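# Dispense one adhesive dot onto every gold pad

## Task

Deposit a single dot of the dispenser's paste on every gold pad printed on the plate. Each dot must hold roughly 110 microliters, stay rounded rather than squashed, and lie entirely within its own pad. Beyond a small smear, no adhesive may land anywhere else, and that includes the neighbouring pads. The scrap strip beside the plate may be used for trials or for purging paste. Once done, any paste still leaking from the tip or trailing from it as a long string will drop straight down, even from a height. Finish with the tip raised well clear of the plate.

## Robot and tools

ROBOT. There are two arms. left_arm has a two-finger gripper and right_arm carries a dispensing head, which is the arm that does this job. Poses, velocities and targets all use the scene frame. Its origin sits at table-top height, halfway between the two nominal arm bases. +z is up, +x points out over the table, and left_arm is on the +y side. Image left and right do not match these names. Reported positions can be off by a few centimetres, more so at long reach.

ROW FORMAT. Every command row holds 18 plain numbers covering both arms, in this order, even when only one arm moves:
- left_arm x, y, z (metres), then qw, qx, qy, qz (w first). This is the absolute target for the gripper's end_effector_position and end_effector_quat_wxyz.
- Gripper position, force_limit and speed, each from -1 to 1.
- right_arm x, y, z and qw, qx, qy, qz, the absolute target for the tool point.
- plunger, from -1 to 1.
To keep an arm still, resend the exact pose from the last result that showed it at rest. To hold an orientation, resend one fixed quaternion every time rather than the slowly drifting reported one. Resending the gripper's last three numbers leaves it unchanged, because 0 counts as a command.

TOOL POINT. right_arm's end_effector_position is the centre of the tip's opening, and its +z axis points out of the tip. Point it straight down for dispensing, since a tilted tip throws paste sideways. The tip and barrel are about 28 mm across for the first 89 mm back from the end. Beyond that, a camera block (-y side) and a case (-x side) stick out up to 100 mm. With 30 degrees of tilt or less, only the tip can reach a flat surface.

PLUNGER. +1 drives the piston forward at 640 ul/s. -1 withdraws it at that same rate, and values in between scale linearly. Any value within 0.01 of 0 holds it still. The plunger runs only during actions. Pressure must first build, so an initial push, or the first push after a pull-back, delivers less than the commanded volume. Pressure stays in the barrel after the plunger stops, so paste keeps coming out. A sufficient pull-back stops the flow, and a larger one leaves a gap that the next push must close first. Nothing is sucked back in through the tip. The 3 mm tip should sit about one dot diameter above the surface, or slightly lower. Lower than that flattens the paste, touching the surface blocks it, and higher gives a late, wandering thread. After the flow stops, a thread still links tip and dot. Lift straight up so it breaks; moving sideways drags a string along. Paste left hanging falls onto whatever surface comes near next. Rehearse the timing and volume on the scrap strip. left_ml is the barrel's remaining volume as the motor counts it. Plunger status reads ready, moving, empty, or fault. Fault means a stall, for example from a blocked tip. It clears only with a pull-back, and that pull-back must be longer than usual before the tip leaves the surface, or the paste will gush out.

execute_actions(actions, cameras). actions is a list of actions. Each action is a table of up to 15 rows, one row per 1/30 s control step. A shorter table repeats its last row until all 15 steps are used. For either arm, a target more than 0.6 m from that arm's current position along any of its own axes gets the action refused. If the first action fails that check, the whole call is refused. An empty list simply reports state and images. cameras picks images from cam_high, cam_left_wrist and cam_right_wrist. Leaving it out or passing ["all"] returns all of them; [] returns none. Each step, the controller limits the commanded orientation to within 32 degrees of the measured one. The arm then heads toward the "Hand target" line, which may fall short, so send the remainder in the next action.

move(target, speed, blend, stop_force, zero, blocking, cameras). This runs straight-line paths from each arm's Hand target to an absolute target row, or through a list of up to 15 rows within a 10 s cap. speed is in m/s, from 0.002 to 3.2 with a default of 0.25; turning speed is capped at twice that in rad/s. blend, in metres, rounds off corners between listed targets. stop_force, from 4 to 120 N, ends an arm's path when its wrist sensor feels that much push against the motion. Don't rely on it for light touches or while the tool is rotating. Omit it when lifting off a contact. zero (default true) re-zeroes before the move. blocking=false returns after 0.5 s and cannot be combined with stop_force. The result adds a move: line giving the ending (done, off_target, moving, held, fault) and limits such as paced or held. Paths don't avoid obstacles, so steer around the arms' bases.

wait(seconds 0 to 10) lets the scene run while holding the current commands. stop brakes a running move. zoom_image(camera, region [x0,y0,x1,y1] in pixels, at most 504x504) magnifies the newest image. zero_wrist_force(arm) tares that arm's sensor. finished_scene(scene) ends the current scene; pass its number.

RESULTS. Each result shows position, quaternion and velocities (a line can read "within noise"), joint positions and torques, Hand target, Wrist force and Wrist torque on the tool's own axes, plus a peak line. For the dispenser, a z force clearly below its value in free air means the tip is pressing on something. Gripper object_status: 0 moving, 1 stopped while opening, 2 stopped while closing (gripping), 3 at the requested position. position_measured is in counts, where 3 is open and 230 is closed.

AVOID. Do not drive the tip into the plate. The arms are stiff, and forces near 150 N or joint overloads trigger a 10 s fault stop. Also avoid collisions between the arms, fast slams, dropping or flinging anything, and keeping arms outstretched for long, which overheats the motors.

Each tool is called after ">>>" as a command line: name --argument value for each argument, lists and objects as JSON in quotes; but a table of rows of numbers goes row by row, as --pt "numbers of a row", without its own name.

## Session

>>> execute_actions --actions '[]' --cameras '["cam_high", "cam_right_wrist"]'

>>> zoom_image --camera "cam_high" --region '[380, 190, 540, 310]'

Scene clock: 0.00 s.
left_arm: end_effector_position=(+0.6234, +0.5667, +0.2203) position_measured=3 object_status=3 end_effector_quat_wxyz=(+0.000, +0.025, +1.000, +0.000) | right_arm: end_effector_position=(+0.5368, -0.0976, +0.1976) left_ml=26.7 status=ready end_effector_quat_wxyz=(+0.000, +0.690, +0.723, +0.000)
Joint positions: left_arm=[-0.281 -1.556 2.144 -2.158 -1.571 -0.281] | right_arm=[0.546 -1.345 1.559 -1.785 -1.571 -1.024]
Joint velocities: within noise
Joint torques (N m): no reading
Wrist force (N): no reading
Wrist torque (N m): no reading
Wrist force, peak (N): no reading
Hand target: left_arm +0.6234, +0.5667, +0.2203; +0.000, +0.025, +1.000, +0.000 | right_arm +0.5368, -0.0976, +0.1976; +0.000, +0.690, +0.723, +0.000
Images, in order (width x height): cam_high 896x504, cam_right_wrist 672x504.

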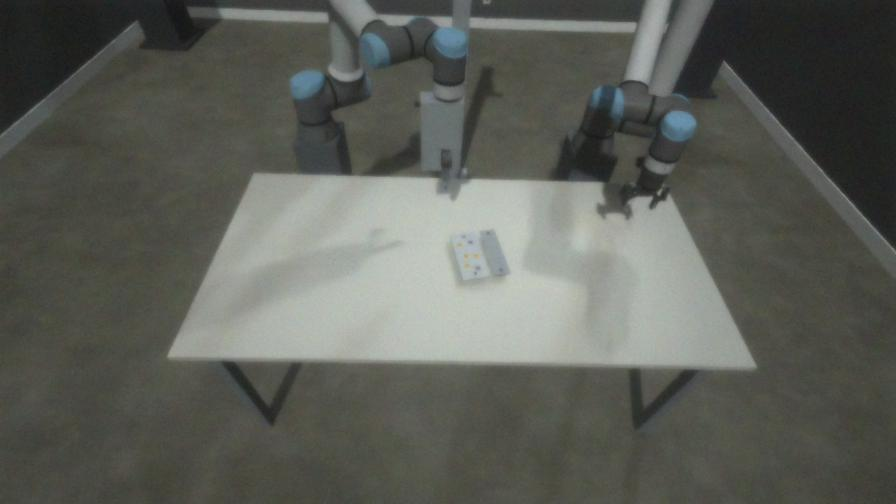

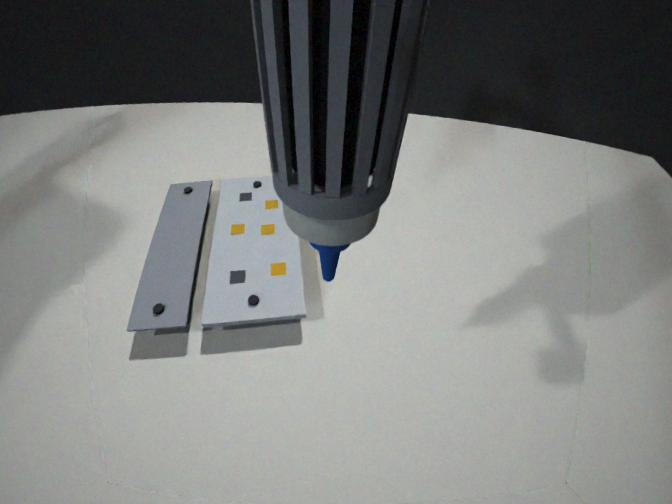

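Scaled by 3.150 from the camera's 896x504 image, which has a finer 1280x720 frame.

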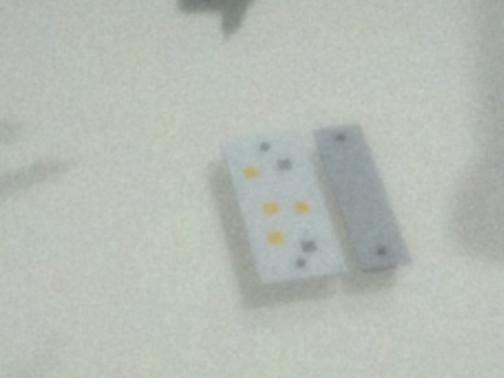

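>>> move --pt "0.6234 0.5667 0.2203 0 0.025 1.0 0 1 1 1 0.681 0.093 0.08 0 0.69 0.723 0 0" --pt "0.6234 0.5667 0.2203 0 0.025 1.0 0 1 1 1 0.681 0.093 0.040 0 0.69 0.723 0 0" --speed 0.2 --cameras '["cam_right_wrist"]'

>>> move --target '[0.6234,0.5667,0.2203,0,0.025,1.0,0,1,1,1,0.681,0.093,0.015,0,0.69,0.723,0,0]' --speed 0.005 --stop_force 4 --cameras '["cam_right_wrist"]'

>>> move --target '[0.6234,0.5667,0.2203,0,0.025,1.0,0,1,1,1,0.681,0.093,0.0362,0,0.69,0.723,0,0]' --speed 0.05 --cameras '[]'

>>> execute_actions --actions '[[[0.6234,0.5667,0.2203,0,0.025,1.0,0,1,1,1,0.681,0.093,0.0362,0,0.69,0.723,0,0.8]]]' --cameras '[]'

>>> wait --seconds 2.2 --cameras '["cam_right_wrist"]'

>>> zoom_image --camera "cam_right_wrist" --region '[280, 230, 380, 305]'

>>> execute_actions --actions '[[[0.6234,0.5667,0.2203,0,0.025,1.0,0,1,1,1,0.681,0.093,0.0362,0,0.69,0.723,0,-0.34375]]]' --cameras '[]'

>>> move --target '[0.6234,0.5667,0.2203,0,0.025,1.0,0,1,1,1,0.681,0.093,0.055,0,0.69,0.723,0,0]' --speed 0.08 --cameras '["cam_right_wrist"]'

>>> zoom_image --camera "cam_right_wrist" --region '[230, 220, 430, 370]'

>>> move --pt "0.6234 0.5667 0.2203 0 0.025 1.0 0 1 1 1 0.651 -0.038 0.055 0 0.69 0.723 0 0" --pt "0.6234 0.5667 0.2203 0 0.025 1.0 0 1 1 1 0.651 -0.038 0.042 0 0.69 0.723 0 0" --speed 0.15 --cameras '["cam_right_wrist"]'

>>> zoom_image --camera "cam_right_wrist" --region '[230, 220, 430, 370]'

Scene clock: 48.03 s.
left_arm: end_effector_position=(+0.6234, +0.5667, +0.2203) position_measured=3 object_status=3 end_effector_quat_wxyz=(+0.000, +0.025, +1.000, +0.000) | right_arm: end_effector_position=(+0.6810, +0.0930, +0.0400) left_ml=26.7 status=ready end_effector_quat_wxyz=(+0.000, +0.690, +0.723, +0.000)
Joint positions: left_arm=[-0.28 -1.556 2.144 -2.158 -1.571 -0.281] | right_arm=[0.62 -0.885 1.162 -1.847 -1.571 -0.951]
Joint torques (N m): left_arm=[10.73 -32.83 -43.7 -3.39 -0.05 -2.37] | right_arm=[-15.58 -112.72 -50.31 -2.94 -2.32 -3.23]
Wrist force (N): left_arm=[0.1 0.5 -0.4] | right_arm=[0.0 -0.3 -0.1]
Wrist torque (N m): left_arm=[0.09 -0.01 0.00] | right_arm=[-0.10 0.06 -0.01]
Wrist force, peak (N): left_arm=[-0.4 0.1 -0.9] | right_arm=[-0.1 -0.3 3.5]
Hand target: left_arm +0.6234, +0.5667, +0.2203; +0.000, +0.025, +1.000, +0.000 | right_arm +0.6810, +0.0930, +0.0400; +0.000, +0.690, +0.723, +0.000
Off the commanded pose: left_arm 0.000 m, 0 deg | right_arm 0.000 m, 0 deg.
move: done
camera_calibration:
cam_right_wrist: T_world_to_cam=[[0.047405, -0.997877, 0.0446544, 0.053665], [-0.791232, -0.0647991, -0.608073, 0.576499], [0.609676, -0.00650631, -0.792624, -0.280306], [0, 0, 0, 1]] pos_world=[0.624496, 0.089084, 0.12598]
Images, in order (width x height): cam_right_wrist 672x504.

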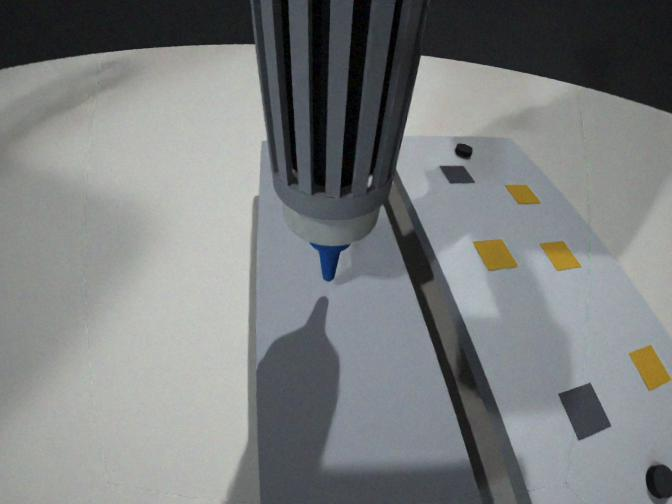

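Scene clock: 50.87 s.
left_arm: end_effector_position=(+0.6234, +0.5667, +0.2203) position_measured=3 object_status=3 end_effector_quat_wxyz=(+0.000, +0.025, +1.000, +0.000) | right_arm: end_effector_position=(+0.6810, +0.0930, +0.0316) left_ml=26.7 status=ready end_effector_quat_wxyz=(+0.000, +0.690, +0.723, +0.000)
Joint positions: left_arm=[-0.28 -1.556 2.144 -2.158 -1.571 -0.281] | right_arm=[0.62 -0.881 1.17 -1.86 -1.571 -0.951]
Joint torques (N m): left_arm=[10.22 -34.42 -42.55 -3.26 1.01 -0.79] | right_arm=[-15.44 -105.29 -50.3 0.25 -2 -3.12]
Wrist force (N): left_arm=[0.2 0.3 -0.3] | right_arm=[1.6 0.6 -7.0]
Wrist torque (N m): left_arm=[0.06 -0.03 0.00] | right_arm=[-0.07 0.06 -0.01]
Wrist force, peak (N): left_arm=[-0.3 0.2 -0.8] | right_arm=[-1.3 -3.2 -15.3]
Hand target: left_arm +0.6234, +0.5667, +0.2203; +0.000, +0.025, +1.000, +0.000 | right_arm +0.6810, +0.0930, +0.0316; +0.000, +0.690, +0.723, +0.000
Off the commanded pose: left_arm 0.000 m, 0 deg | right_arm 0.017 m, 0 deg.
move: contact (right_arm)
camera_calibration:
cam_right_wrist: T_world_to_cam=[[0.0473853, -0.997884, 0.0445185, 0.0540643], [-0.791185, -0.0647011, -0.608145, 0.571441], [0.609739, -0.00640516, -0.792577, -0.287079], [0, 0, 0, 1]] pos_world=[0.624596, 0.089084, 0.11758]
Images, in order (width x height): cam_right_wrist 672x504.

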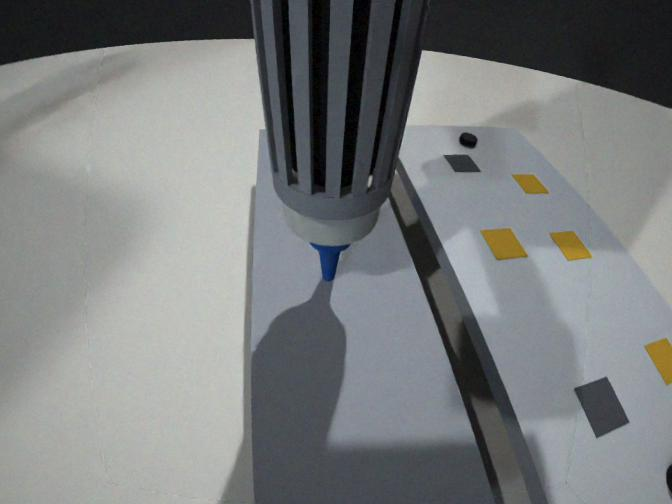

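Scene clock: 51.57 s.
left_arm: end_effector_position=(+0.6234, +0.5667, +0.2203) position_measured=3 object_status=3 end_effector_quat_wxyz=(+0.000, +0.025, +1.000, +0.000) | right_arm: end_effector_position=(+0.6810, +0.0930, +0.0363) left_ml=26.7 status=ready end_effector_quat_wxyz=(+0.000, +0.690, +0.723, +0.000)
Joint positions: left_arm=[-0.28 -1.556 2.144 -2.158 -1.571 -0.281] | right_arm=[0.62 -0.883 1.166 -1.853 -1.571 -0.951]
Joint torques (N m): left_arm=[9.78 -34.25 -42.32 -3.38 1.66 -0.33] | right_arm=[-16.35 -110.97 -52.74 -3.39 -2.25 -3.02]
Wrist force (N): left_arm=[-0.1 -0.1 -0.1] | right_arm=[0.3 -0.5 0.2]
Wrist torque (N m): left_arm=[-0.01 0.02 0.01] | right_arm=[-0.20 -0.06 0.00]
Wrist force, peak (N): left_arm=[0.4 -0.1 -0.7] | right_arm=[1.7 0.4 -6.7]
Hand target: left_arm +0.6234, +0.5667, +0.2203; +0.000, +0.025, +1.000, +0.000 | right_arm +0.6810, +0.0930, +0.0362; +0.000, +0.690, +0.723, +0.000
Off the commanded pose: left_arm 0.000 m, 0 deg | right_arm 0.000 m, 0 deg.
move: done
No camera images: "cameras" was empty.

Scene clock: 52.30 s.
left_arm: end_effector_position=(+0.6234, +0.5667, +0.2203) position_measured=3 object_status=3 end_effector_quat_wxyz=(+0.000, +0.025, +1.000, +0.000) | right_arm: end_effector_position=(+0.6810, +0.0930, +0.0362) left_ml=26.5 status=ready end_effector_quat_wxyz=(+0.000, +0.690, +0.723, +0.000)
Joint positions: left_arm=[-0.28 -1.556 2.144 -2.158 -1.571 -0.281] | right_arm=[0.62 -0.883 1.166 -1.853 -1.571 -0.951]
Joint torques (N m): left_arm=[7.3 -35.06 -41.2 -3.75 1.9 0.07] | right_arm=[-15.02 -99.55 -42.01 -6.17 -1.62 -2.92]
Wrist force (N): left_arm=[-0.2 0.5 -0.7] | right_arm=[-0.1 -0.2 -0.1]
Wrist torque (N m): left_arm=[0.09 0.04 0.01] | right_arm=[-0.08 0.10 -0.01]
Wrist force, peak (N): left_arm=[-0.2 0.5 -0.7] | right_arm=[0.3 -0.4 0.5]
Hand target: left_arm +0.6234, +0.5667, +0.2203; +0.000, +0.025, +1.000, +0.000 | right_arm +0.6810, +0.0930, +0.0362; +0.000, +0.690, +0.723, +0.000
Off the commanded pose: left_arm 0.000 m, 0 deg | right_arm 0.000 m, 0 deg.
No camera images: "cameras" was empty.

Scene clock: 54.50 s.
left_arm: end_effector_position=(+0.6234, +0.5667, +0.2203) position_measured=3 object_status=3 end_effector_quat_wxyz=(+0.000, +0.025, +1.000, +0.000) | right_arm: end_effector_position=(+0.6810, +0.0930, +0.0362) left_ml=26.5 status=ready end_effector_quat_wxyz=(+0.000, +0.690, +0.723, +0.000)
Joint positions: left_arm=[-0.28 -1.556 2.144 -2.158 -1.571 -0.281] | right_arm=[0.62 -0.883 1.166 -1.853 -1.571 -0.951]
Joint torques (N m): left_arm=[7.58 -35.33 -40.15 -3.39 2.2 -0.15] | right_arm=[-13 -89.65 -46.92 -5.4 -0.99 -2.99]
Wrist force (N): left_arm=[-0.1 0.1 -0.5] | right_arm=[0.1 -0.3 0.2]
Wrist torque (N m): left_arm=[0.02 0.03 0.01] | right_arm=[-0.12 0.03 -0.01]
Wrist force, peak (N): left_arm=[0.4 0.4 -0.8] | right_arm=[0.3 -0.8 0.1]
Hand target: left_arm +0.6234, +0.5667, +0.2203; +0.000, +0.025, +1.000, +0.000 | right_arm +0.6810, +0.0930, +0.0362; +0.000, +0.690, +0.723, +0.000
Off the commanded pose: left_arm 0.000 m, 0 deg | right_arm 0.000 m, 0 deg.
wait: 2.20 s; at rest by 0.17 s
camera_calibration:
cam_right_wrist: T_world_to_cam=[[0.0473306, -0.997883, 0.0445964, 0.0538888], [-0.791236, -0.0647047, -0.608077, 0.574183], [0.609676, -0.00650561, -0.792624, -0.283318], [0, 0, 0, 1]] pos_world=[0.624496, 0.089084, 0.12218]
Images, in order (width x height): cam_right_wrist 672x504.

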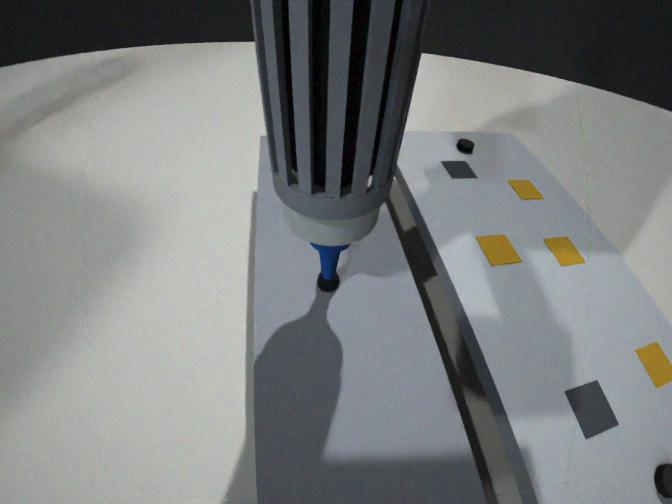

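Scaled by 5.040 from the camera's 672x504 image, which has a finer 960x720 frame.

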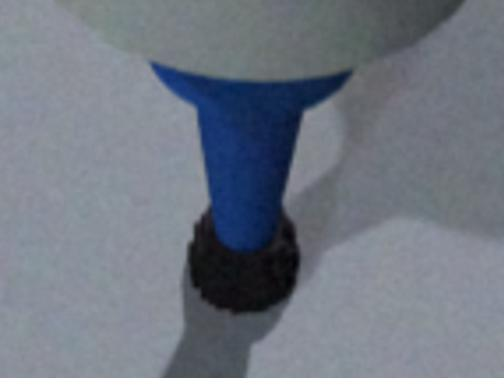

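Scene clock: 55.23 s.
left_arm: end_effector_position=(+0.6234, +0.5667, +0.2203) position_measured=3 object_status=3 end_effector_quat_wxyz=(+0.000, +0.025, +1.000, +0.000) | right_arm: end_effector_position=(+0.6810, +0.0930, +0.0362) left_ml=26.6 status=ready end_effector_quat_wxyz=(+0.000, +0.690, +0.723, +0.000)
Joint positions: left_arm=[-0.28 -1.556 2.144 -2.158 -1.571 -0.281] | right_arm=[0.62 -0.883 1.166 -1.853 -1.571 -0.951]
Joint torques (N m): left_arm=[7.05 -36.16 -39.12 -3.47 1.77 0.03] | right_arm=[-12.74 -91.1 -48.35 -5 -1.09 -2.67]
Wrist force (N): left_arm=[0.2 0.3 -0.3] | right_arm=[0.0 -0.4 0.2]
Wrist torque (N m): left_arm=[0.04 -0.03 0.01] | right_arm=[-0.16 0.07 -0.01]
Wrist force, peak (N): left_arm=[0.1 0.2 -0.9] | right_arm=[0.2 -0.7 0.3]
Hand target: left_arm +0.6234, +0.5667, +0.2203; +0.000, +0.025, +1.000, +0.000 | right_arm +0.6810, +0.0930, +0.0362; +0.000, +0.690, +0.723, +0.000
Off the commanded pose: left_arm 0.000 m, 0 deg | right_arm 0.000 m, 0 deg.
No camera images: "cameras" was empty.

Scene clock: 55.97 s.
left_arm: end_effector_position=(+0.6234, +0.5667, +0.2203) position_measured=3 object_status=3 end_effector_quat_wxyz=(+0.000, +0.025, +1.000, +0.000) | right_arm: end_effector_position=(+0.6810, +0.0930, +0.0553) left_ml=26.6 status=ready end_effector_quat_wxyz=(+0.000, +0.690, +0.723, +0.000)
Joint positions: left_arm=[-0.28 -1.556 2.144 -2.158 -1.571 -0.281] | right_arm=[0.62 -0.893 1.147 -1.825 -1.571 -0.951]
Joint torques (N m): left_arm=[6.71 -36.23 -38.61 -3.7 1.98 -0.08] | right_arm=[-15.44 -89.74 -41.89 -6.59 -0.37 -2.98]
Wrist force (N): left_arm=[0.1 0.3 -0.7] | right_arm=[-0.1 -0.3 0.5]
Wrist torque (N m): left_arm=[0.05 -0.01 0.01] | right_arm=[-0.11 0.08 0.00]
Wrist force, peak (N): left_arm=[0.1 0.3 -0.7] | right_arm=[0.2 -0.3 1.0]
Hand target: left_arm +0.6234, +0.5667, +0.2203; +0.000, +0.025, +1.000, +0.000 | right_arm +0.6810, +0.0930, +0.0550; +0.000, +0.690, +0.723, +0.000
Off the commanded pose: left_arm 0.000 m, 0 deg | right_arm 0.000 m, 0 deg.
move: done
camera_calibration:
cam_right_wrist: T_world_to_cam=[[0.0473826, -0.997884, 0.0445221, 0.0530104], [-0.791147, -0.0647016, -0.608194, 0.585837], [0.609788, -0.0064057, -0.792539, -0.26833], [0, 0, 0, 1]] pos_world=[0.624596, 0.089084, 0.14128]
Images, in order (width x height): cam_right_wrist 672x504.

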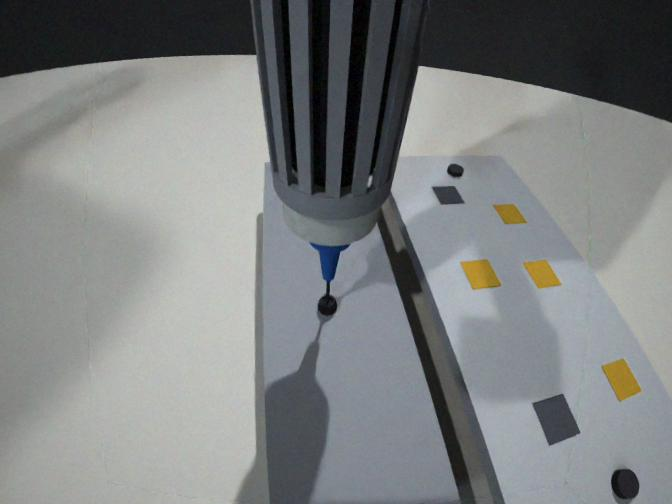

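Scaled by 2.520 from the camera's 672x504 image, which has a finer 960x720 frame.

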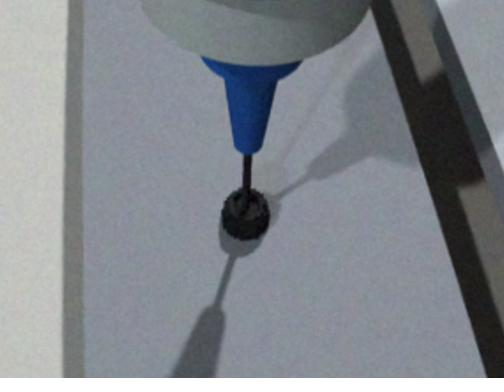

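Scene clock: 57.40 s.
left_arm: end_effector_position=(+0.6234, +0.5667, +0.2203) position_measured=3 object_status=3 end_effector_quat_wxyz=(+0.000, +0.025, +1.000, +0.000) | right_arm: end_effector_position=(+0.6510, -0.0381, +0.0419) left_ml=26.6 status=ready end_effector_quat_wxyz=(+0.000, +0.690, +0.723, +0.000)
Joint positions: left_arm=[-0.28 -1.556 2.144 -2.158 -1.571 -0.281] | right_arm=[0.531 -1.072 1.464 -1.962 -1.571 -1.04]
Joint torques (N m): left_arm=[5.94 -35.91 -38.26 -3.53 1.87 -0.01] | right_arm=[14.57 -101.41 -54.83 -1 2.27 3.98]
Wrist force (N): left_arm=[0.1 0.3 -0.3] | right_arm=[-0.1 -0.2 -0.2]
Wrist torque (N m): left_arm=[0.05 -0.01 0.01] | right_arm=[-0.07 0.02 0.00]
Wrist force, peak (N): left_arm=[-0.1 0.6 -0.5] | right_arm=[-1.7 -0.4 -1.6]
Hand target: left_arm +0.6234, +0.5667, +0.2203; +0.000, +0.025, +1.000, +0.000 | right_arm +0.6510, -0.0380, +0.0420; +0.000, +0.690, +0.723, +0.000
Off the commanded pose: left_arm 0.000 m, 0 deg | right_arm 0.000 m, 0 deg.
move: done
camera_calibration:
cam_right_wrist: T_world_to_cam=[[0.0473265, -0.997884, 0.0445932, -0.0757744], [-0.791237, -0.0646996, -0.608078, 0.54557], [0.609676, -0.00650557, -0.792624, -0.261344], [0, 0, 0, 1]] pos_world=[0.594596, -0.042016, 0.12798]
Images, in order (width x height): cam_right_wrist 672x504.

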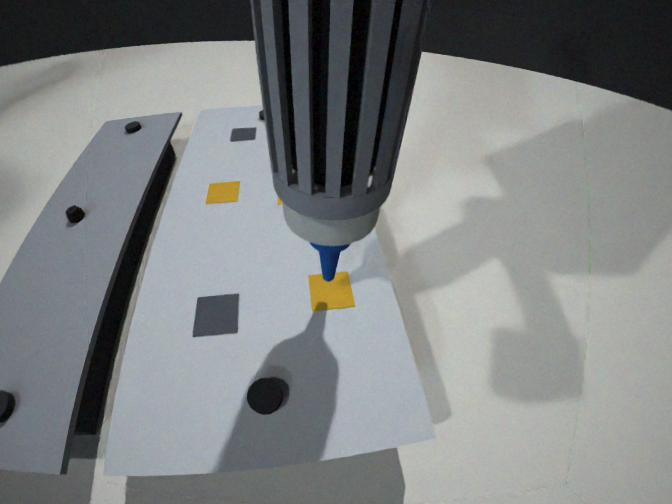

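Scaled by 2.520 from the camera's 672x504 image, which has a finer 960x720 frame.

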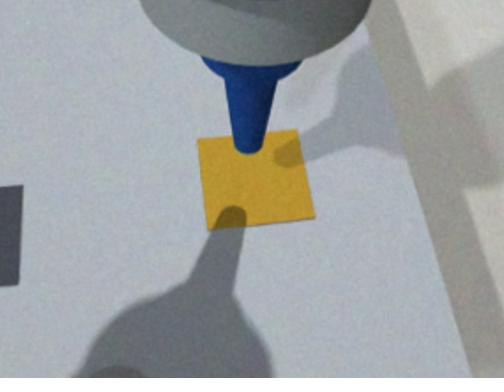

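>>> move --target '[0.6234,0.5667,0.2203,0,0.025,1.0,0,1,1,1,0.651,-0.039,0.037,0,0.69,0.723,0,0]' --speed 0.05 --cameras '["cam_right_wrist"]'

>>> zoom_image --camera "cam_right_wrist" --region '[230, 220, 430, 370]'

Scene clock: 93.63 s.
left_arm: end_effector_position=(+0.6234, +0.5667, +0.2203) position_measured=3 object_status=3 end_effector_quat_wxyz=(+0.000, +0.025, +1.000, +0.000) | right_arm: end_effector_position=(+0.6510, -0.0390, +0.0369) left_ml=26.6 status=ready end_effector_quat_wxyz=(+0.000, +0.690, +0.723, +0.000)
Joint positions: left_arm=[-0.28 -1.556 2.144 -2.158 -1.571 -0.281] | right_arm=[0.53 -1.07 1.47 -1.97 -1.571 -1.041]
Joint torques (N m): left_arm=[-1.04 -49.77 -36.82 -4.19 1.51 -0.58] | right_arm=[-14.02 -72.82 -47.86 -3.78 -2.17 -2.99]
Wrist force (N): left_arm=[0.0 0.0 -0.4] | right_arm=[-0.2 -0.1 0.1]
Wrist torque (N m): left_arm=[0.00 0.01 0.01] | right_arm=[-0.04 0.06 0.00]
Wrist force, peak (N): left_arm=[-0.4 0.8 -0.7] | right_arm=[-0.7 0.0 0.3]
Hand target: left_arm +0.6234, +0.5667, +0.2203; +0.000, +0.025, +1.000, +0.000 | right_arm +0.6510, -0.0390, +0.0370; +0.000, +0.690, +0.723, +0.000
Off the commanded pose: left_arm 0.000 m, 0 deg | right_arm 0.000 m, 0 deg.
move: done
camera_calibration:
cam_right_wrist: T_world_to_cam=[[0.047392, -0.997884, 0.0445177, -0.0764744], [-0.791232, -0.0647055, -0.608083, 0.54239], [0.609676, -0.00640561, -0.792625, -0.265248], [0, 0, 0, 1]] pos_world=[0.594496, -0.042916, 0.12298]
Images, in order (width x height): cam_right_wrist 672x504.

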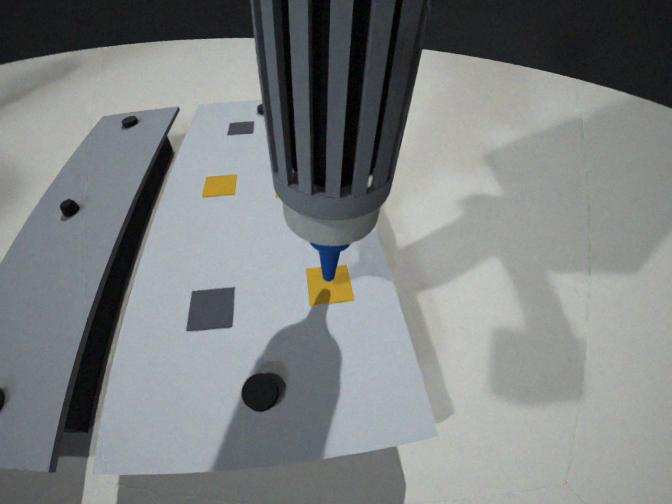

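Scaled by 2.520 from the camera's 672x504 image, which has a finer 960x720 frame.

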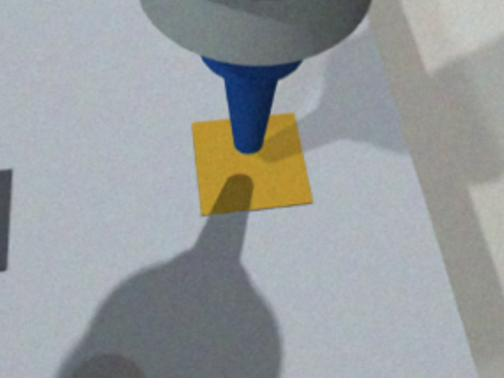

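>>> move --target '[0.6234,0.5667,0.2203,0,0.025,1.0,0,1,1,1,0.651,-0.0394,0.0363,0,0.69,0.723,0,0]' --speed 0.05 --cameras '[]'

>>> execute_actions --actions '[[[0.6234,0.5667,0.2203,0,0.025,1.0,0,1,1,1,0.651,-0.0394,0.0363,0,0.69,0.723,0,0.6875],[0.6234,0.5667,0.2203,0,0.025,1.0,0,1,1,1,0.651,-0.0394,0.0363,0,0.69,0.723,0,0.6875],[0.6234,0.5667,0.2203,0,0.025,1.0,0,1,1,1,0.651,-0.0394,0.0363,0,0.69,0.723,0,0.6875]]]' --cameras '[]'

>>> wait --seconds 2.2 --cameras '[]'

>>> execute_actions --actions '[[[0.6234,0.5667,0.2203,0,0.025,1.0,0,1,1,1,0.651,-0.0394,0.0363,0,0.69,0.723,0,-0.46875],[0.6234,0.5667,0.2203,0,0.025,1.0,0,1,1,1,0.651,-0.0394,0.0363,0,0.69,0.723,0,-0.46875]]]' --cameras '[]'

>>> move --target '[0.6234,0.5667,0.2203,0,0.025,1.0,0,1,1,1,0.651,-0.0394,0.07,0,0.69,0.723,0,0]' --speed 0.08 --cameras '["cam_right_wrist"]'

>>> zoom_image --camera "cam_right_wrist" --region '[290, 230, 370, 330]'

Scene clock: 115.23 s.
left_arm: end_effector_position=(+0.6234, +0.5667, +0.2203) position_measured=3 object_status=3 end_effector_quat_wxyz=(+0.000, +0.025, +1.000, +0.000) | right_arm: end_effector_position=(+0.6510, -0.0394, +0.0363) left_ml=26.6 status=ready end_effector_quat_wxyz=(+0.000, +0.690, +0.723, +0.000)
Joint positions: left_arm=[-0.28 -1.556 2.144 -2.158 -1.571 -0.281] | right_arm=[0.53 -1.07 1.471 -1.972 -1.571 -1.041]
Joint torques (N m): left_arm=[-0.58 -50.78 -37.83 -4.49 1.34 -0.25] | right_arm=[-15.25 -87.42 -41.13 -6.05 1.2 -3.16]
Wrist force (N): left_arm=[0.0 0.3 -0.4] | right_arm=[0.0 -0.2 -0.1]
Wrist torque (N m): left_arm=[0.05 0.00 0.01] | right_arm=[-0.06 0.00 0.00]
Wrist force, peak (N): left_arm=[-0.2 0.7 -0.7] | right_arm=[0.1 -0.7 0.1]
Hand target: left_arm +0.6234, +0.5667, +0.2203; +0.000, +0.025, +1.000, +0.000 | right_arm +0.6510, -0.0394, +0.0363; +0.000, +0.690, +0.723, +0.000
Off the commanded pose: left_arm 0.000 m, 0 deg | right_arm 0.000 m, 0 deg.
move: done
No camera images: "cameras" was empty.

Scene clock: 115.97 s.
left_arm: end_effector_position=(+0.6234, +0.5667, +0.2203) position_measured=3 object_status=3 end_effector_quat_wxyz=(+0.000, +0.025, +1.000, +0.000) | right_arm: end_effector_position=(+0.6510, -0.0394, +0.0363) left_ml=26.3 status=ready end_effector_quat_wxyz=(+0.000, +0.690, +0.723, +0.000)
Joint positions: left_arm=[-0.28 -1.556 2.144 -2.158 -1.571 -0.281] | right_arm=[0.53 -1.07 1.471 -1.972 -1.571 -1.041]
Joint torques (N m): left_arm=[-0.93 -48.4 -38.35 -4.49 1.36 -0.8] | right_arm=[-14.71 -80.14 -45.93 -4.4 1.4 -3.35]
Wrist force (N): left_arm=[0.1 0.2 -0.2] | right_arm=[-0.2 -0.4 0.1]
Wrist torque (N m): left_arm=[0.03 -0.01 0.00] | right_arm=[-0.11 0.05 0.00]
Wrist force, peak (N): left_arm=[0.0 0.4 -0.8] | right_arm=[-0.4 -0.4 -0.2]
Hand target: left_arm +0.6234, +0.5667, +0.2203; +0.000, +0.025, +1.000, +0.000 | right_arm +0.6510, -0.0394, +0.0363; +0.000, +0.690, +0.723, +0.000
Off the commanded pose: left_arm 0.000 m, 0 deg | right_arm 0.000 m, 0 deg.
No camera images: "cameras" was empty.

Scene clock: 118.17 s.
left_arm: end_effector_position=(+0.6234, +0.5667, +0.2203) position_measured=3 object_status=3 end_effector_quat_wxyz=(+0.000, +0.025, +1.000, +0.000) | right_arm: end_effector_position=(+0.6510, -0.0394, +0.0363) left_ml=26.3 status=ready end_effector_quat_wxyz=(+0.000, +0.690, +0.723, +0.000)
Joint positions: left_arm=[-0.28 -1.556 2.144 -2.158 -1.571 -0.281] | right_arm=[0.53 -1.07 1.471 -1.972 -1.571 -1.041]
Joint torques (N m): left_arm=[-1.37 -49.17 -38.95 -4.53 1.16 -0.81] | right_arm=[-13.79 -69.75 -54.25 -2.26 1.53 -3.24]
Wrist force (N): left_arm=[0.1 0.3 -0.3] | right_arm=[0.3 0.1 -0.2]
Wrist torque (N m): left_arm=[0.04 -0.02 0.00] | right_arm=[0.03 -0.13 0.00]
Wrist force, peak (N): left_arm=[0.1 0.5 -0.8] | right_arm=[0.1 -0.4 0.4]
Hand target: left_arm +0.6234, +0.5667, +0.2203; +0.000, +0.025, +1.000, +0.000 | right_arm +0.6510, -0.0394, +0.0363; +0.000, +0.690, +0.723, +0.000
Off the commanded pose: left_arm 0.000 m, 0 deg | right_arm 0.000 m, 0 deg.
wait: 2.20 s; at rest by 0.17 s
No camera images: "cameras" was empty.

Scene clock: 118.90 s.
left_arm: end_effector_position=(+0.6234, +0.5667, +0.2203) position_measured=3 object_status=3 end_effector_quat_wxyz=(+0.000, +0.025, +1.000, +0.000) | right_arm: end_effector_position=(+0.6510, -0.0394, +0.0363) left_ml=26.5 status=ready end_effector_quat_wxyz=(+0.000, +0.690, +0.723, +0.000)
Joint positions: left_arm=[-0.28 -1.556 2.144 -2.158 -1.571 -0.281] | right_arm=[0.53 -1.07 1.471 -1.972 -1.571 -1.041]
Joint torques (N m): left_arm=[-0.66 -49.34 -38.14 -4.4 1.64 -0.64] | right_arm=[-15.45 -70.65 -54.81 -1.96 1.97 -3.21]
Wrist force (N): left_arm=[0.1 0.1 -0.4] | right_arm=[0.2 -0.1 0.0]
Wrist torque (N m): left_arm=[0.03 -0.01 0.01] | right_arm=[-0.02 -0.08 -0.01]
Wrist force, peak (N): left_arm=[0.2 0.4 -0.6] | right_arm=[0.3 -0.5 0.0]
Hand target: left_arm +0.6234, +0.5667, +0.2203; +0.000, +0.025, +1.000, +0.000 | right_arm +0.6510, -0.0394, +0.0363; +0.000, +0.690, +0.723, +0.000
Off the commanded pose: left_arm 0.000 m, 0 deg | right_arm 0.000 m, 0 deg.
No camera images: "cameras" was empty.

Scene clock: 119.67 s.
left_arm: end_effector_position=(+0.6234, +0.5667, +0.2203) position_measured=3 object_status=3 end_effector_quat_wxyz=(+0.000, +0.025, +1.000, +0.000) | right_arm: end_effector_position=(+0.6510, -0.0394, +0.0702) left_ml=26.5 status=ready end_effector_quat_wxyz=(+0.000, +0.690, +0.723, +0.000)
Joint positions: left_arm=[-0.28 -1.556 2.144 -2.158 -1.571 -0.281] | right_arm=[0.53 -1.091 1.439 -1.919 -1.571 -1.041]
Joint torques (N m): left_arm=[-1.64 -50.09 -38.47 -4.62 1.42 -0.52] | right_arm=[-14.64 -70.09 -40.55 -6.4 2.46 -3.06]
Wrist force (N): left_arm=[0.3 0.0 -0.6] | right_arm=[0.0 0.0 0.2]
Wrist torque (N m): left_arm=[0.00 -0.05 0.01] | right_arm=[0.02 -0.02 0.00]
Wrist force, peak (N): left_arm=[0.0 0.1 -0.8] | right_arm=[-0.1 -0.2 1.8]
Hand target: left_arm +0.6234, +0.5667, +0.2203; +0.000, +0.025, +1.000, +0.000 | right_arm +0.6510, -0.0394, +0.0700; +0.000, +0.690, +0.723, +0.000
Off the commanded pose: left_arm 0.000 m, 0 deg | right_arm 0.000 m, 0 deg.
move: done
camera_calibration:
cam_right_wrist: T_world_to_cam=[[0.0473041, -0.997891, 0.0444608, -0.0782999], [-0.791152, -0.064602, -0.608198, 0.562667], [0.609788, -0.00640497, -0.792539, -0.238997], [0, 0, 0, 1]] pos_world=[0.594596, -0.0433161, 0.15628]
Images, in order (width x height): cam_right_wrist 672x504.

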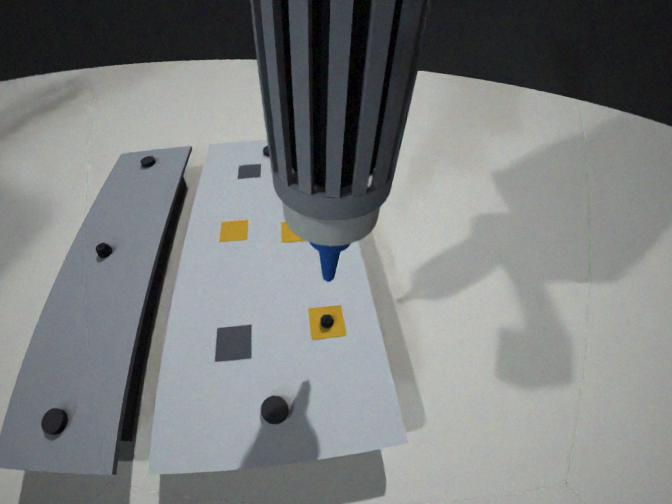

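Scaled by 5.040 from the camera's 672x504 image, which has a finer 960x720 frame.

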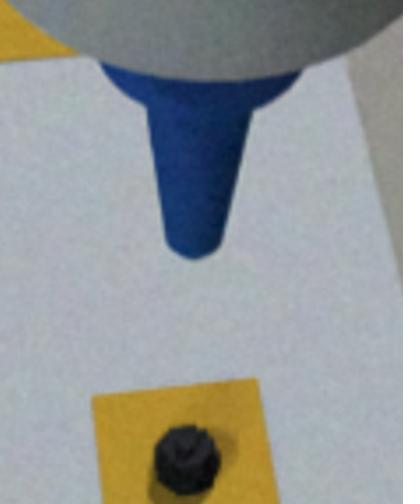

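>>> move --pt "0.6234 0.5667 0.2203 0 0.025 1.0 0 1 1 1 0.705 -0.0162 0.065 0 0.69 0.723 0 0" --pt "0.6234 0.5667 0.2203 0 0.025 1.0 0 1 1 1 0.705 -0.0162 0.0375 0 0.69 0.723 0 0" --speed '[0.1, 0.06]' --blend '[0.01, 0]' --cameras '["cam_right_wrist"]'

>>> zoom_image --camera "cam_right_wrist" --region '[230, 220, 430, 370]'

Scene clock: 127.20 s.
left_arm: end_effector_position=(+0.6234, +0.5667, +0.2203) position_measured=3 object_status=3 end_effector_quat_wxyz=(+0.000, +0.025, +1.000, +0.000) | right_arm: end_effector_position=(+0.7050, -0.0163, +0.0372) left_ml=26.5 status=ready end_effector_quat_wxyz=(+0.000, +0.690, +0.723, +0.000)
Joint positions: left_arm=[-0.28 -1.556 2.144 -2.158 -1.571 -0.281] | right_arm=[0.52 -0.984 1.332 -1.918 -1.571 -1.051]
Joint torques (N m): left_arm=[0.16 -49.98 -38.99 -4.71 1.51 -0.93] | right_arm=[8.14 -107.37 -55.59 -1.4 -0.48 1.38]
Wrist force (N): left_arm=[-0.2 0.6 -0.5] | right_arm=[0.1 -0.8 -0.3]
Wrist torque (N m): left_arm=[0.09 0.05 0.01] | right_arm=[-0.26 -0.03 -0.02]
Wrist force, peak (N): left_arm=[0.6 0.2 -0.7] | right_arm=[-0.4 -1.4 -0.2]
Hand target: left_arm +0.6234, +0.5667, +0.2203; +0.000, +0.025, +1.000, +0.000 | right_arm +0.7050, -0.0162, +0.0375; +0.000, +0.690, +0.723, +0.000
Off the commanded pose: left_arm 0.000 m, 0 deg | right_arm 0.000 m, 0 deg.
move: done
camera_calibration:
cam_right_wrist: T_world_to_cam=[[0.047336, -0.997883, 0.0445889, -0.0563721], [-0.791322, -0.0647035, -0.607966, 0.58689], [0.609565, -0.00650548, -0.79271, -0.297768], [0, 0, 0, 1]] pos_world=[0.648596, -0.020216, 0.12328]
Images, in order (width x height): cam_right_wrist 672x504.

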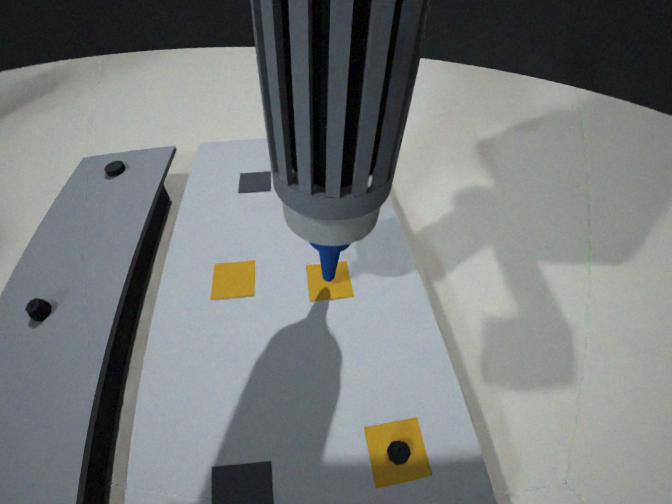

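Scaled by 2.520 from the camera's 672x504 image, which has a finer 960x720 frame.

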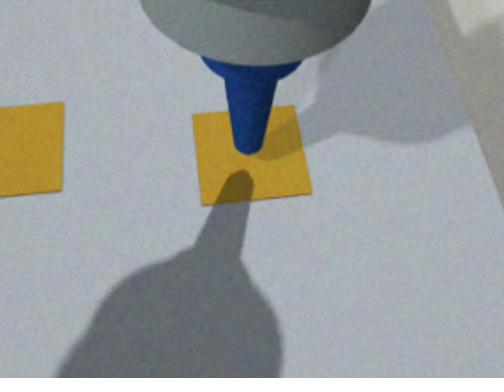

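>>> move --target '[0.6234,0.5667,0.2203,0,0.025,1.0,0,1,1,1,0.706,-0.0166,0.0369,0,0.69,0.723,0,0]' --speed 0.05 --cameras '[]'

>>> execute_actions --actions '[[[0.6234,0.5667,0.2203,0,0.025,1.0,0,1,1,1,0.706,-0.0166,0.0369,0,0.69,0.723,0,0.8125],[0.6234,0.5667,0.2203,0,0.025,1.0,0,1,1,1,0.706,-0.0166,0.0369,0,0.69,0.723,0,0.8125]]]' --cameras '[]'

>>> wait --seconds 2.2 --cameras '[]'

>>> execute_actions --actions '[[[0.6234,0.5667,0.2203,0,0.025,1.0,0,1,1,1,0.706,-0.0166,0.0369,0,0.69,0.723,0,-0.46875],[0.6234,0.5667,0.2203,0,0.025,1.0,0,1,1,1,0.706,-0.0166,0.0369,0,0.69,0.723,0,-0.46875]]]' --cameras '[]'

>>> move --target '[0.6234,0.5667,0.2203,0,0.025,1.0,0,1,1,1,0.706,-0.0166,0.07,0,0.69,0.723,0,0]' --speed 0.08 --cameras '["cam_right_wrist"]'

>>> zoom_image --camera "cam_right_wrist" --region '[290, 230, 370, 330]'

Scene clock: 141.80 s.
left_arm: end_effector_position=(+0.6234, +0.5667, +0.2203) position_measured=3 object_status=3 end_effector_quat_wxyz=(+0.000, +0.025, +1.000, +0.000) | right_arm: end_effector_position=(+0.7060, -0.0166, +0.0369) left_ml=26.5 status=ready end_effector_quat_wxyz=(+0.000, +0.690, +0.723, +0.000)
Joint positions: left_arm=[-0.28 -1.556 2.144 -2.158 -1.571 -0.281] | right_arm=[0.519 -0.983 1.331 -1.919 -1.571 -1.052]
Joint torques (N m): left_arm=[0.28 -49.34 -40.15 -4.81 1.23 -0.87] | right_arm=[-15.09 -76.83 -55.88 -5.8 -1.86 -3.07]
Wrist force (N): left_arm=[0.3 0.3 -0.1] | right_arm=[0.1 0.0 -0.1]
Wrist torque (N m): left_arm=[0.05 -0.04 0.00] | right_arm=[0.01 -0.04 -0.02]
Wrist force, peak (N): left_arm=[0.1 -0.4 -0.9] | right_arm=[0.3 -0.8 0.2]
Hand target: left_arm +0.6234, +0.5667, +0.2203; +0.000, +0.025, +1.000, +0.000 | right_arm +0.7060, -0.0166, +0.0369; +0.000, +0.690, +0.723, +0.000
Off the commanded pose: left_arm 0.000 m, 0 deg | right_arm 0.000 m, 0 deg.
move: done
No camera images: "cameras" was empty.

Scene clock: 142.53 s.
left_arm: end_effector_position=(+0.6234, +0.5667, +0.2203) position_measured=3 object_status=3 end_effector_quat_wxyz=(+0.000, +0.025, +1.000, +0.000) | right_arm: end_effector_position=(+0.7060, -0.0166, +0.0369) left_ml=26.2 status=ready end_effector_quat_wxyz=(+0.000, +0.690, +0.723, +0.000)
Joint positions: left_arm=[-0.28 -1.556 2.144 -2.158 -1.571 -0.281] | right_arm=[0.519 -0.983 1.331 -1.919 -1.571 -1.052]
Joint torques (N m): left_arm=[-0.53 -49.07 -39.5 -4.8 1.48 -1.07] | right_arm=[-16.9 -78.65 -53.69 -5.16 -2.05 -3]
Wrist force (N): left_arm=[0.2 0.0 -0.4] | right_arm=[0.2 -0.3 0.2]
Wrist torque (N m): left_arm=[0.00 -0.02 0.00] | right_arm=[-0.11 -0.07 -0.02]
Wrist force, peak (N): left_arm=[0.1 0.7 -0.4] | right_arm=[0.1 -0.5 0.2]
Hand target: left_arm +0.6234, +0.5667, +0.2203; +0.000, +0.025, +1.000, +0.000 | right_arm +0.7060, -0.0166, +0.0369; +0.000, +0.690, +0.723, +0.000
Off the commanded pose: left_arm 0.000 m, 0 deg | right_arm 0.000 m, 0 deg.
No camera images: "cameras" was empty.

Scene clock: 144.73 s.
left_arm: end_effector_position=(+0.6234, +0.5667, +0.2203) position_measured=3 object_status=3 end_effector_quat_wxyz=(+0.000, +0.025, +1.000, +0.000) | right_arm: end_effector_position=(+0.7060, -0.0166, +0.0369) left_ml=26.2 status=ready end_effector_quat_wxyz=(+0.000, +0.690, +0.723, +0.000)
Joint positions: left_arm=[-0.28 -1.556 2.144 -2.158 -1.571 -0.281] | right_arm=[0.519 -0.983 1.331 -1.919 -1.571 -1.052]
Joint torques (N m): left_arm=[1.99 -48.97 -40.56 -4.97 1.58 -0.61] | right_arm=[-14.9 -76.81 -47.26 -2.96 -1.97 -2.68]
Wrist force (N): left_arm=[0.2 0.1 -0.7] | right_arm=[0.2 -0.3 0.0]
Wrist torque (N m): left_arm=[0.01 -0.04 0.00] | right_arm=[-0.09 -0.05 -0.02]
Wrist force, peak (N): left_arm=[-0.3 0.4 -0.8] | right_arm=[0.2 -0.3 0.7]
Hand target: left_arm +0.6234, +0.5667, +0.2203; +0.000, +0.025, +1.000, +0.000 | right_arm +0.7060, -0.0166, +0.0369; +0.000, +0.690, +0.723, +0.000
Off the commanded pose: left_arm 0.000 m, 0 deg | right_arm 0.000 m, 0 deg.
wait: 2.20 s; at rest by 0.17 s
No camera images: "cameras" was empty.

Scene clock: 145.47 s.
left_arm: end_effector_position=(+0.6234, +0.5667, +0.2203) position_measured=3 object_status=3 end_effector_quat_wxyz=(+0.000, +0.025, +1.000, +0.000) | right_arm: end_effector_position=(+0.7060, -0.0166, +0.0369) left_ml=26.4 status=ready end_effector_quat_wxyz=(+0.000, +0.690, +0.723, +0.000)
Joint positions: left_arm=[-0.28 -1.556 2.144 -2.158 -1.571 -0.281] | right_arm=[0.519 -0.983 1.331 -1.919 -1.571 -1.052]
Joint torques (N m): left_arm=[-0.22 -49.73 -40.2 -4.9 1.35 -1.07] | right_arm=[-15.21 -77.11 -44.14 -1.8 -2.03 -2.96]
Wrist force (N): left_arm=[-0.2 0.5 -0.2] | right_arm=[0.4 0.2 0.1]
Wrist torque (N m): left_arm=[0.07 0.03 0.01] | right_arm=[0.08 -0.15 -0.02]
Wrist force, peak (N): left_arm=[0.2 0.4 -0.7] | right_arm=[0.0 -0.5 0.1]
Hand target: left_arm +0.6234, +0.5667, +0.2203; +0.000, +0.025, +1.000, +0.000 | right_arm +0.7060, -0.0166, +0.0369; +0.000, +0.690, +0.723, +0.000
Off the commanded pose: left_arm 0.000 m, 0 deg | right_arm 0.000 m, 0 deg.
No camera images: "cameras" was empty.

Scene clock: 146.23 s.
left_arm: end_effector_position=(+0.6234, +0.5667, +0.2203) position_measured=3 object_status=3 end_effector_quat_wxyz=(+0.000, +0.025, +1.000, +0.000) | right_arm: end_effector_position=(+0.7060, -0.0166, +0.0703) left_ml=26.4 status=ready end_effector_quat_wxyz=(+0.000, +0.690, +0.723, +0.000) end_effector_velocity=(+0.001, +0.000, -0.002) end_effector_angular_velocity=(+0.001, -0.001, -0.002)
Joint positions: left_arm=[-0.28 -1.556 2.144 -2.158 -1.571 -0.281] | right_arm=[0.519 -1.001 1.298 -1.868 -1.571 -1.052]
Joint velocities: left_arm=[within noise] | right_arm=[0 0.002 0.002 -0.005 0 0.001]
Joint torques (N m): left_arm=[0.17 -50.18 -40.6 -4.86 1.21 -0.65] | right_arm=[-15.15 -78.43 -41.96 -6.45 -1.35 -2.85]
Wrist force (N): left_arm=[0.4 0.4 -0.4] | right_arm=[0.2 -0.2 0.2]
Wrist torque (N m): left_arm=[0.07 -0.05 0.00] | right_arm=[-0.05 -0.06 -0.01]
Wrist force, peak (N): left_arm=[0.3 0.3 -0.6] | right_arm=[0.1 -0.3 2.1]
Hand target: left_arm +0.6234, +0.5667, +0.2203; +0.000, +0.025, +1.000, +0.000 | right_arm +0.7060, -0.0166, +0.0700; +0.000, +0.690, +0.723, +0.000
Off the commanded pose: left_arm 0.000 m, 0 deg | right_arm 0.000 m, 0 deg.
move: done
camera_calibration:
cam_right_wrist: T_world_to_cam=[[0.0473826, -0.997884, 0.0445221, -0.0582101], [-0.791147, -0.0647016, -0.608194, 0.607647], [0.609788, -0.0064057, -0.792539, -0.272389], [0, 0, 0, 1]] pos_world=[0.649596, -0.020516, 0.15628]
Images, in order (width x height): cam_right_wrist 672x504.

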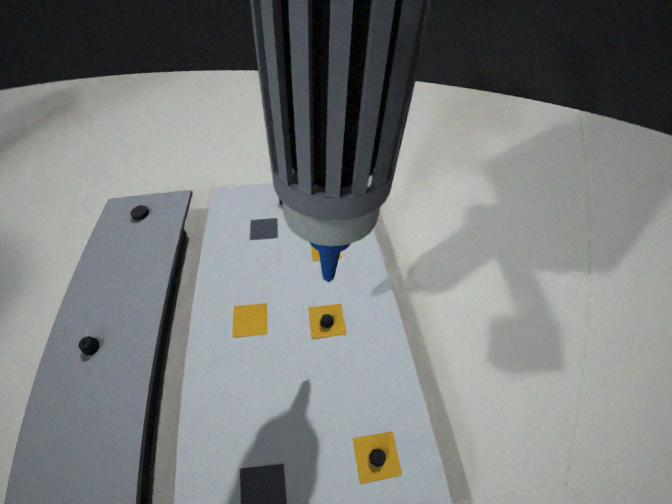

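Scaled by 5.040 from the camera's 672x504 image, which has a finer 960x720 frame.

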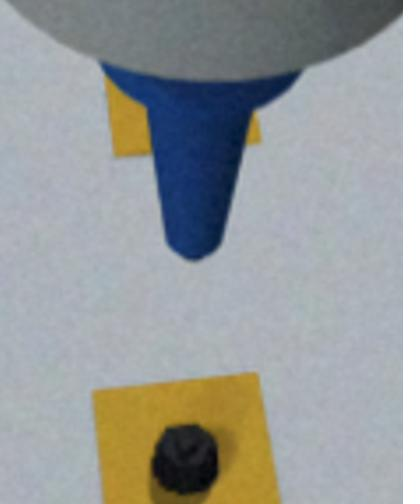

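>>> move --pt "0.6234 0.5667 0.2203 0 0.025 1.0 0 1 1 1 0.7028 0.0186 0.065 0 0.69 0.723 0 0" --pt "0.6234 0.5667 0.2203 0 0.025 1.0 0 1 1 1 0.7028 0.0186 0.0372 0 0.69 0.723 0 0" --speed '[0.1, 0.06]' --blend '[0.01, 0]' --cameras '["cam_right_wrist"]'

>>> zoom_image --camera "cam_right_wrist" --region '[230, 220, 430, 370]'

Scene clock: 160.90 s.
left_arm: end_effector_position=(+0.6234, +0.5667, +0.2203) position_measured=3 object_status=3 end_effector_quat_wxyz=(+0.000, +0.025, +1.000, +0.000) | right_arm: end_effector_position=(+0.7027, +0.0186, +0.0369) left_ml=26.4 status=ready end_effector_quat_wxyz=(+0.000, +0.690, +0.723, +0.000)
Joint positions: left_arm=[-0.28 -1.556 2.144 -2.158 -1.571 -0.281] | right_arm=[0.55 -0.948 1.273 -1.896 -1.571 -1.021]
Joint torques (N m): left_arm=[0.34 -49.72 -41.71 -4.93 0.98 -0.66] | right_arm=[-15.06 -109.44 -57.64 -0.74 0.9 -3.07]
Wrist force (N): left_arm=[0.2 -0.1 -0.4] | right_arm=[-0.1 0.1 -0.6]
Wrist torque (N m): left_arm=[-0.01 -0.02 0.01] | right_arm=[0.04 0.04 -0.01]
Wrist force, peak (N): left_arm=[0.3 0.6 -0.9] | right_arm=[-1.9 0.5 -0.1]
Hand target: left_arm +0.6234, +0.5667, +0.2203; +0.000, +0.025, +1.000, +0.000 | right_arm +0.7028, +0.0186, +0.0372; +0.000, +0.690, +0.723, +0.000
Off the commanded pose: left_arm 0.000 m, 0 deg | right_arm 0.000 m, 0 deg.
move: done
camera_calibration:
cam_right_wrist: T_world_to_cam=[[0.0474144, -0.997877, 0.0446501, -0.0214821], [-0.791317, -0.064803, -0.607962, 0.587144], [0.609565, -0.00650622, -0.79271, -0.296376], [0, 0, 0, 1]] pos_world=[0.646296, 0.014684, 0.12298]
Images, in order (width x height): cam_right_wrist 672x504.

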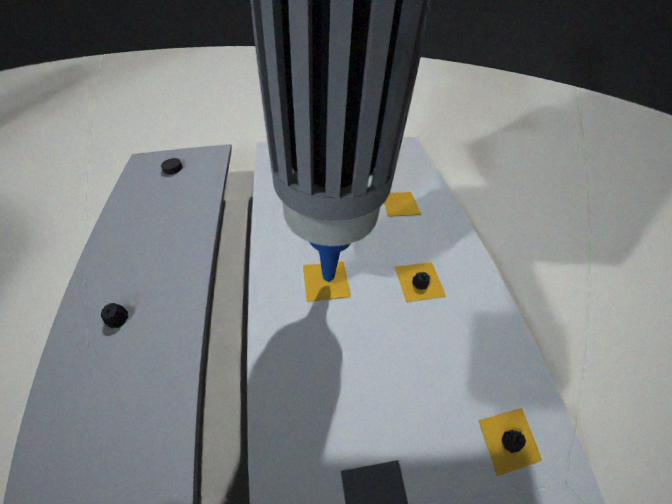

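Scaled by 2.520 from the camera's 672x504 image, which has a finer 960x720 frame.

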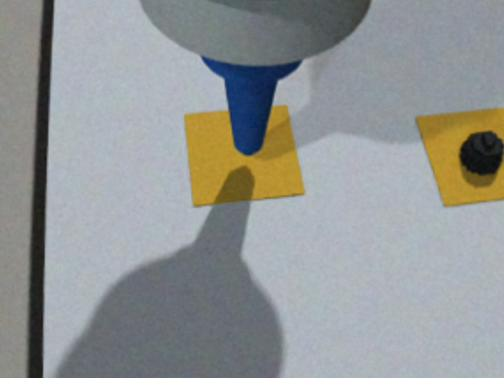

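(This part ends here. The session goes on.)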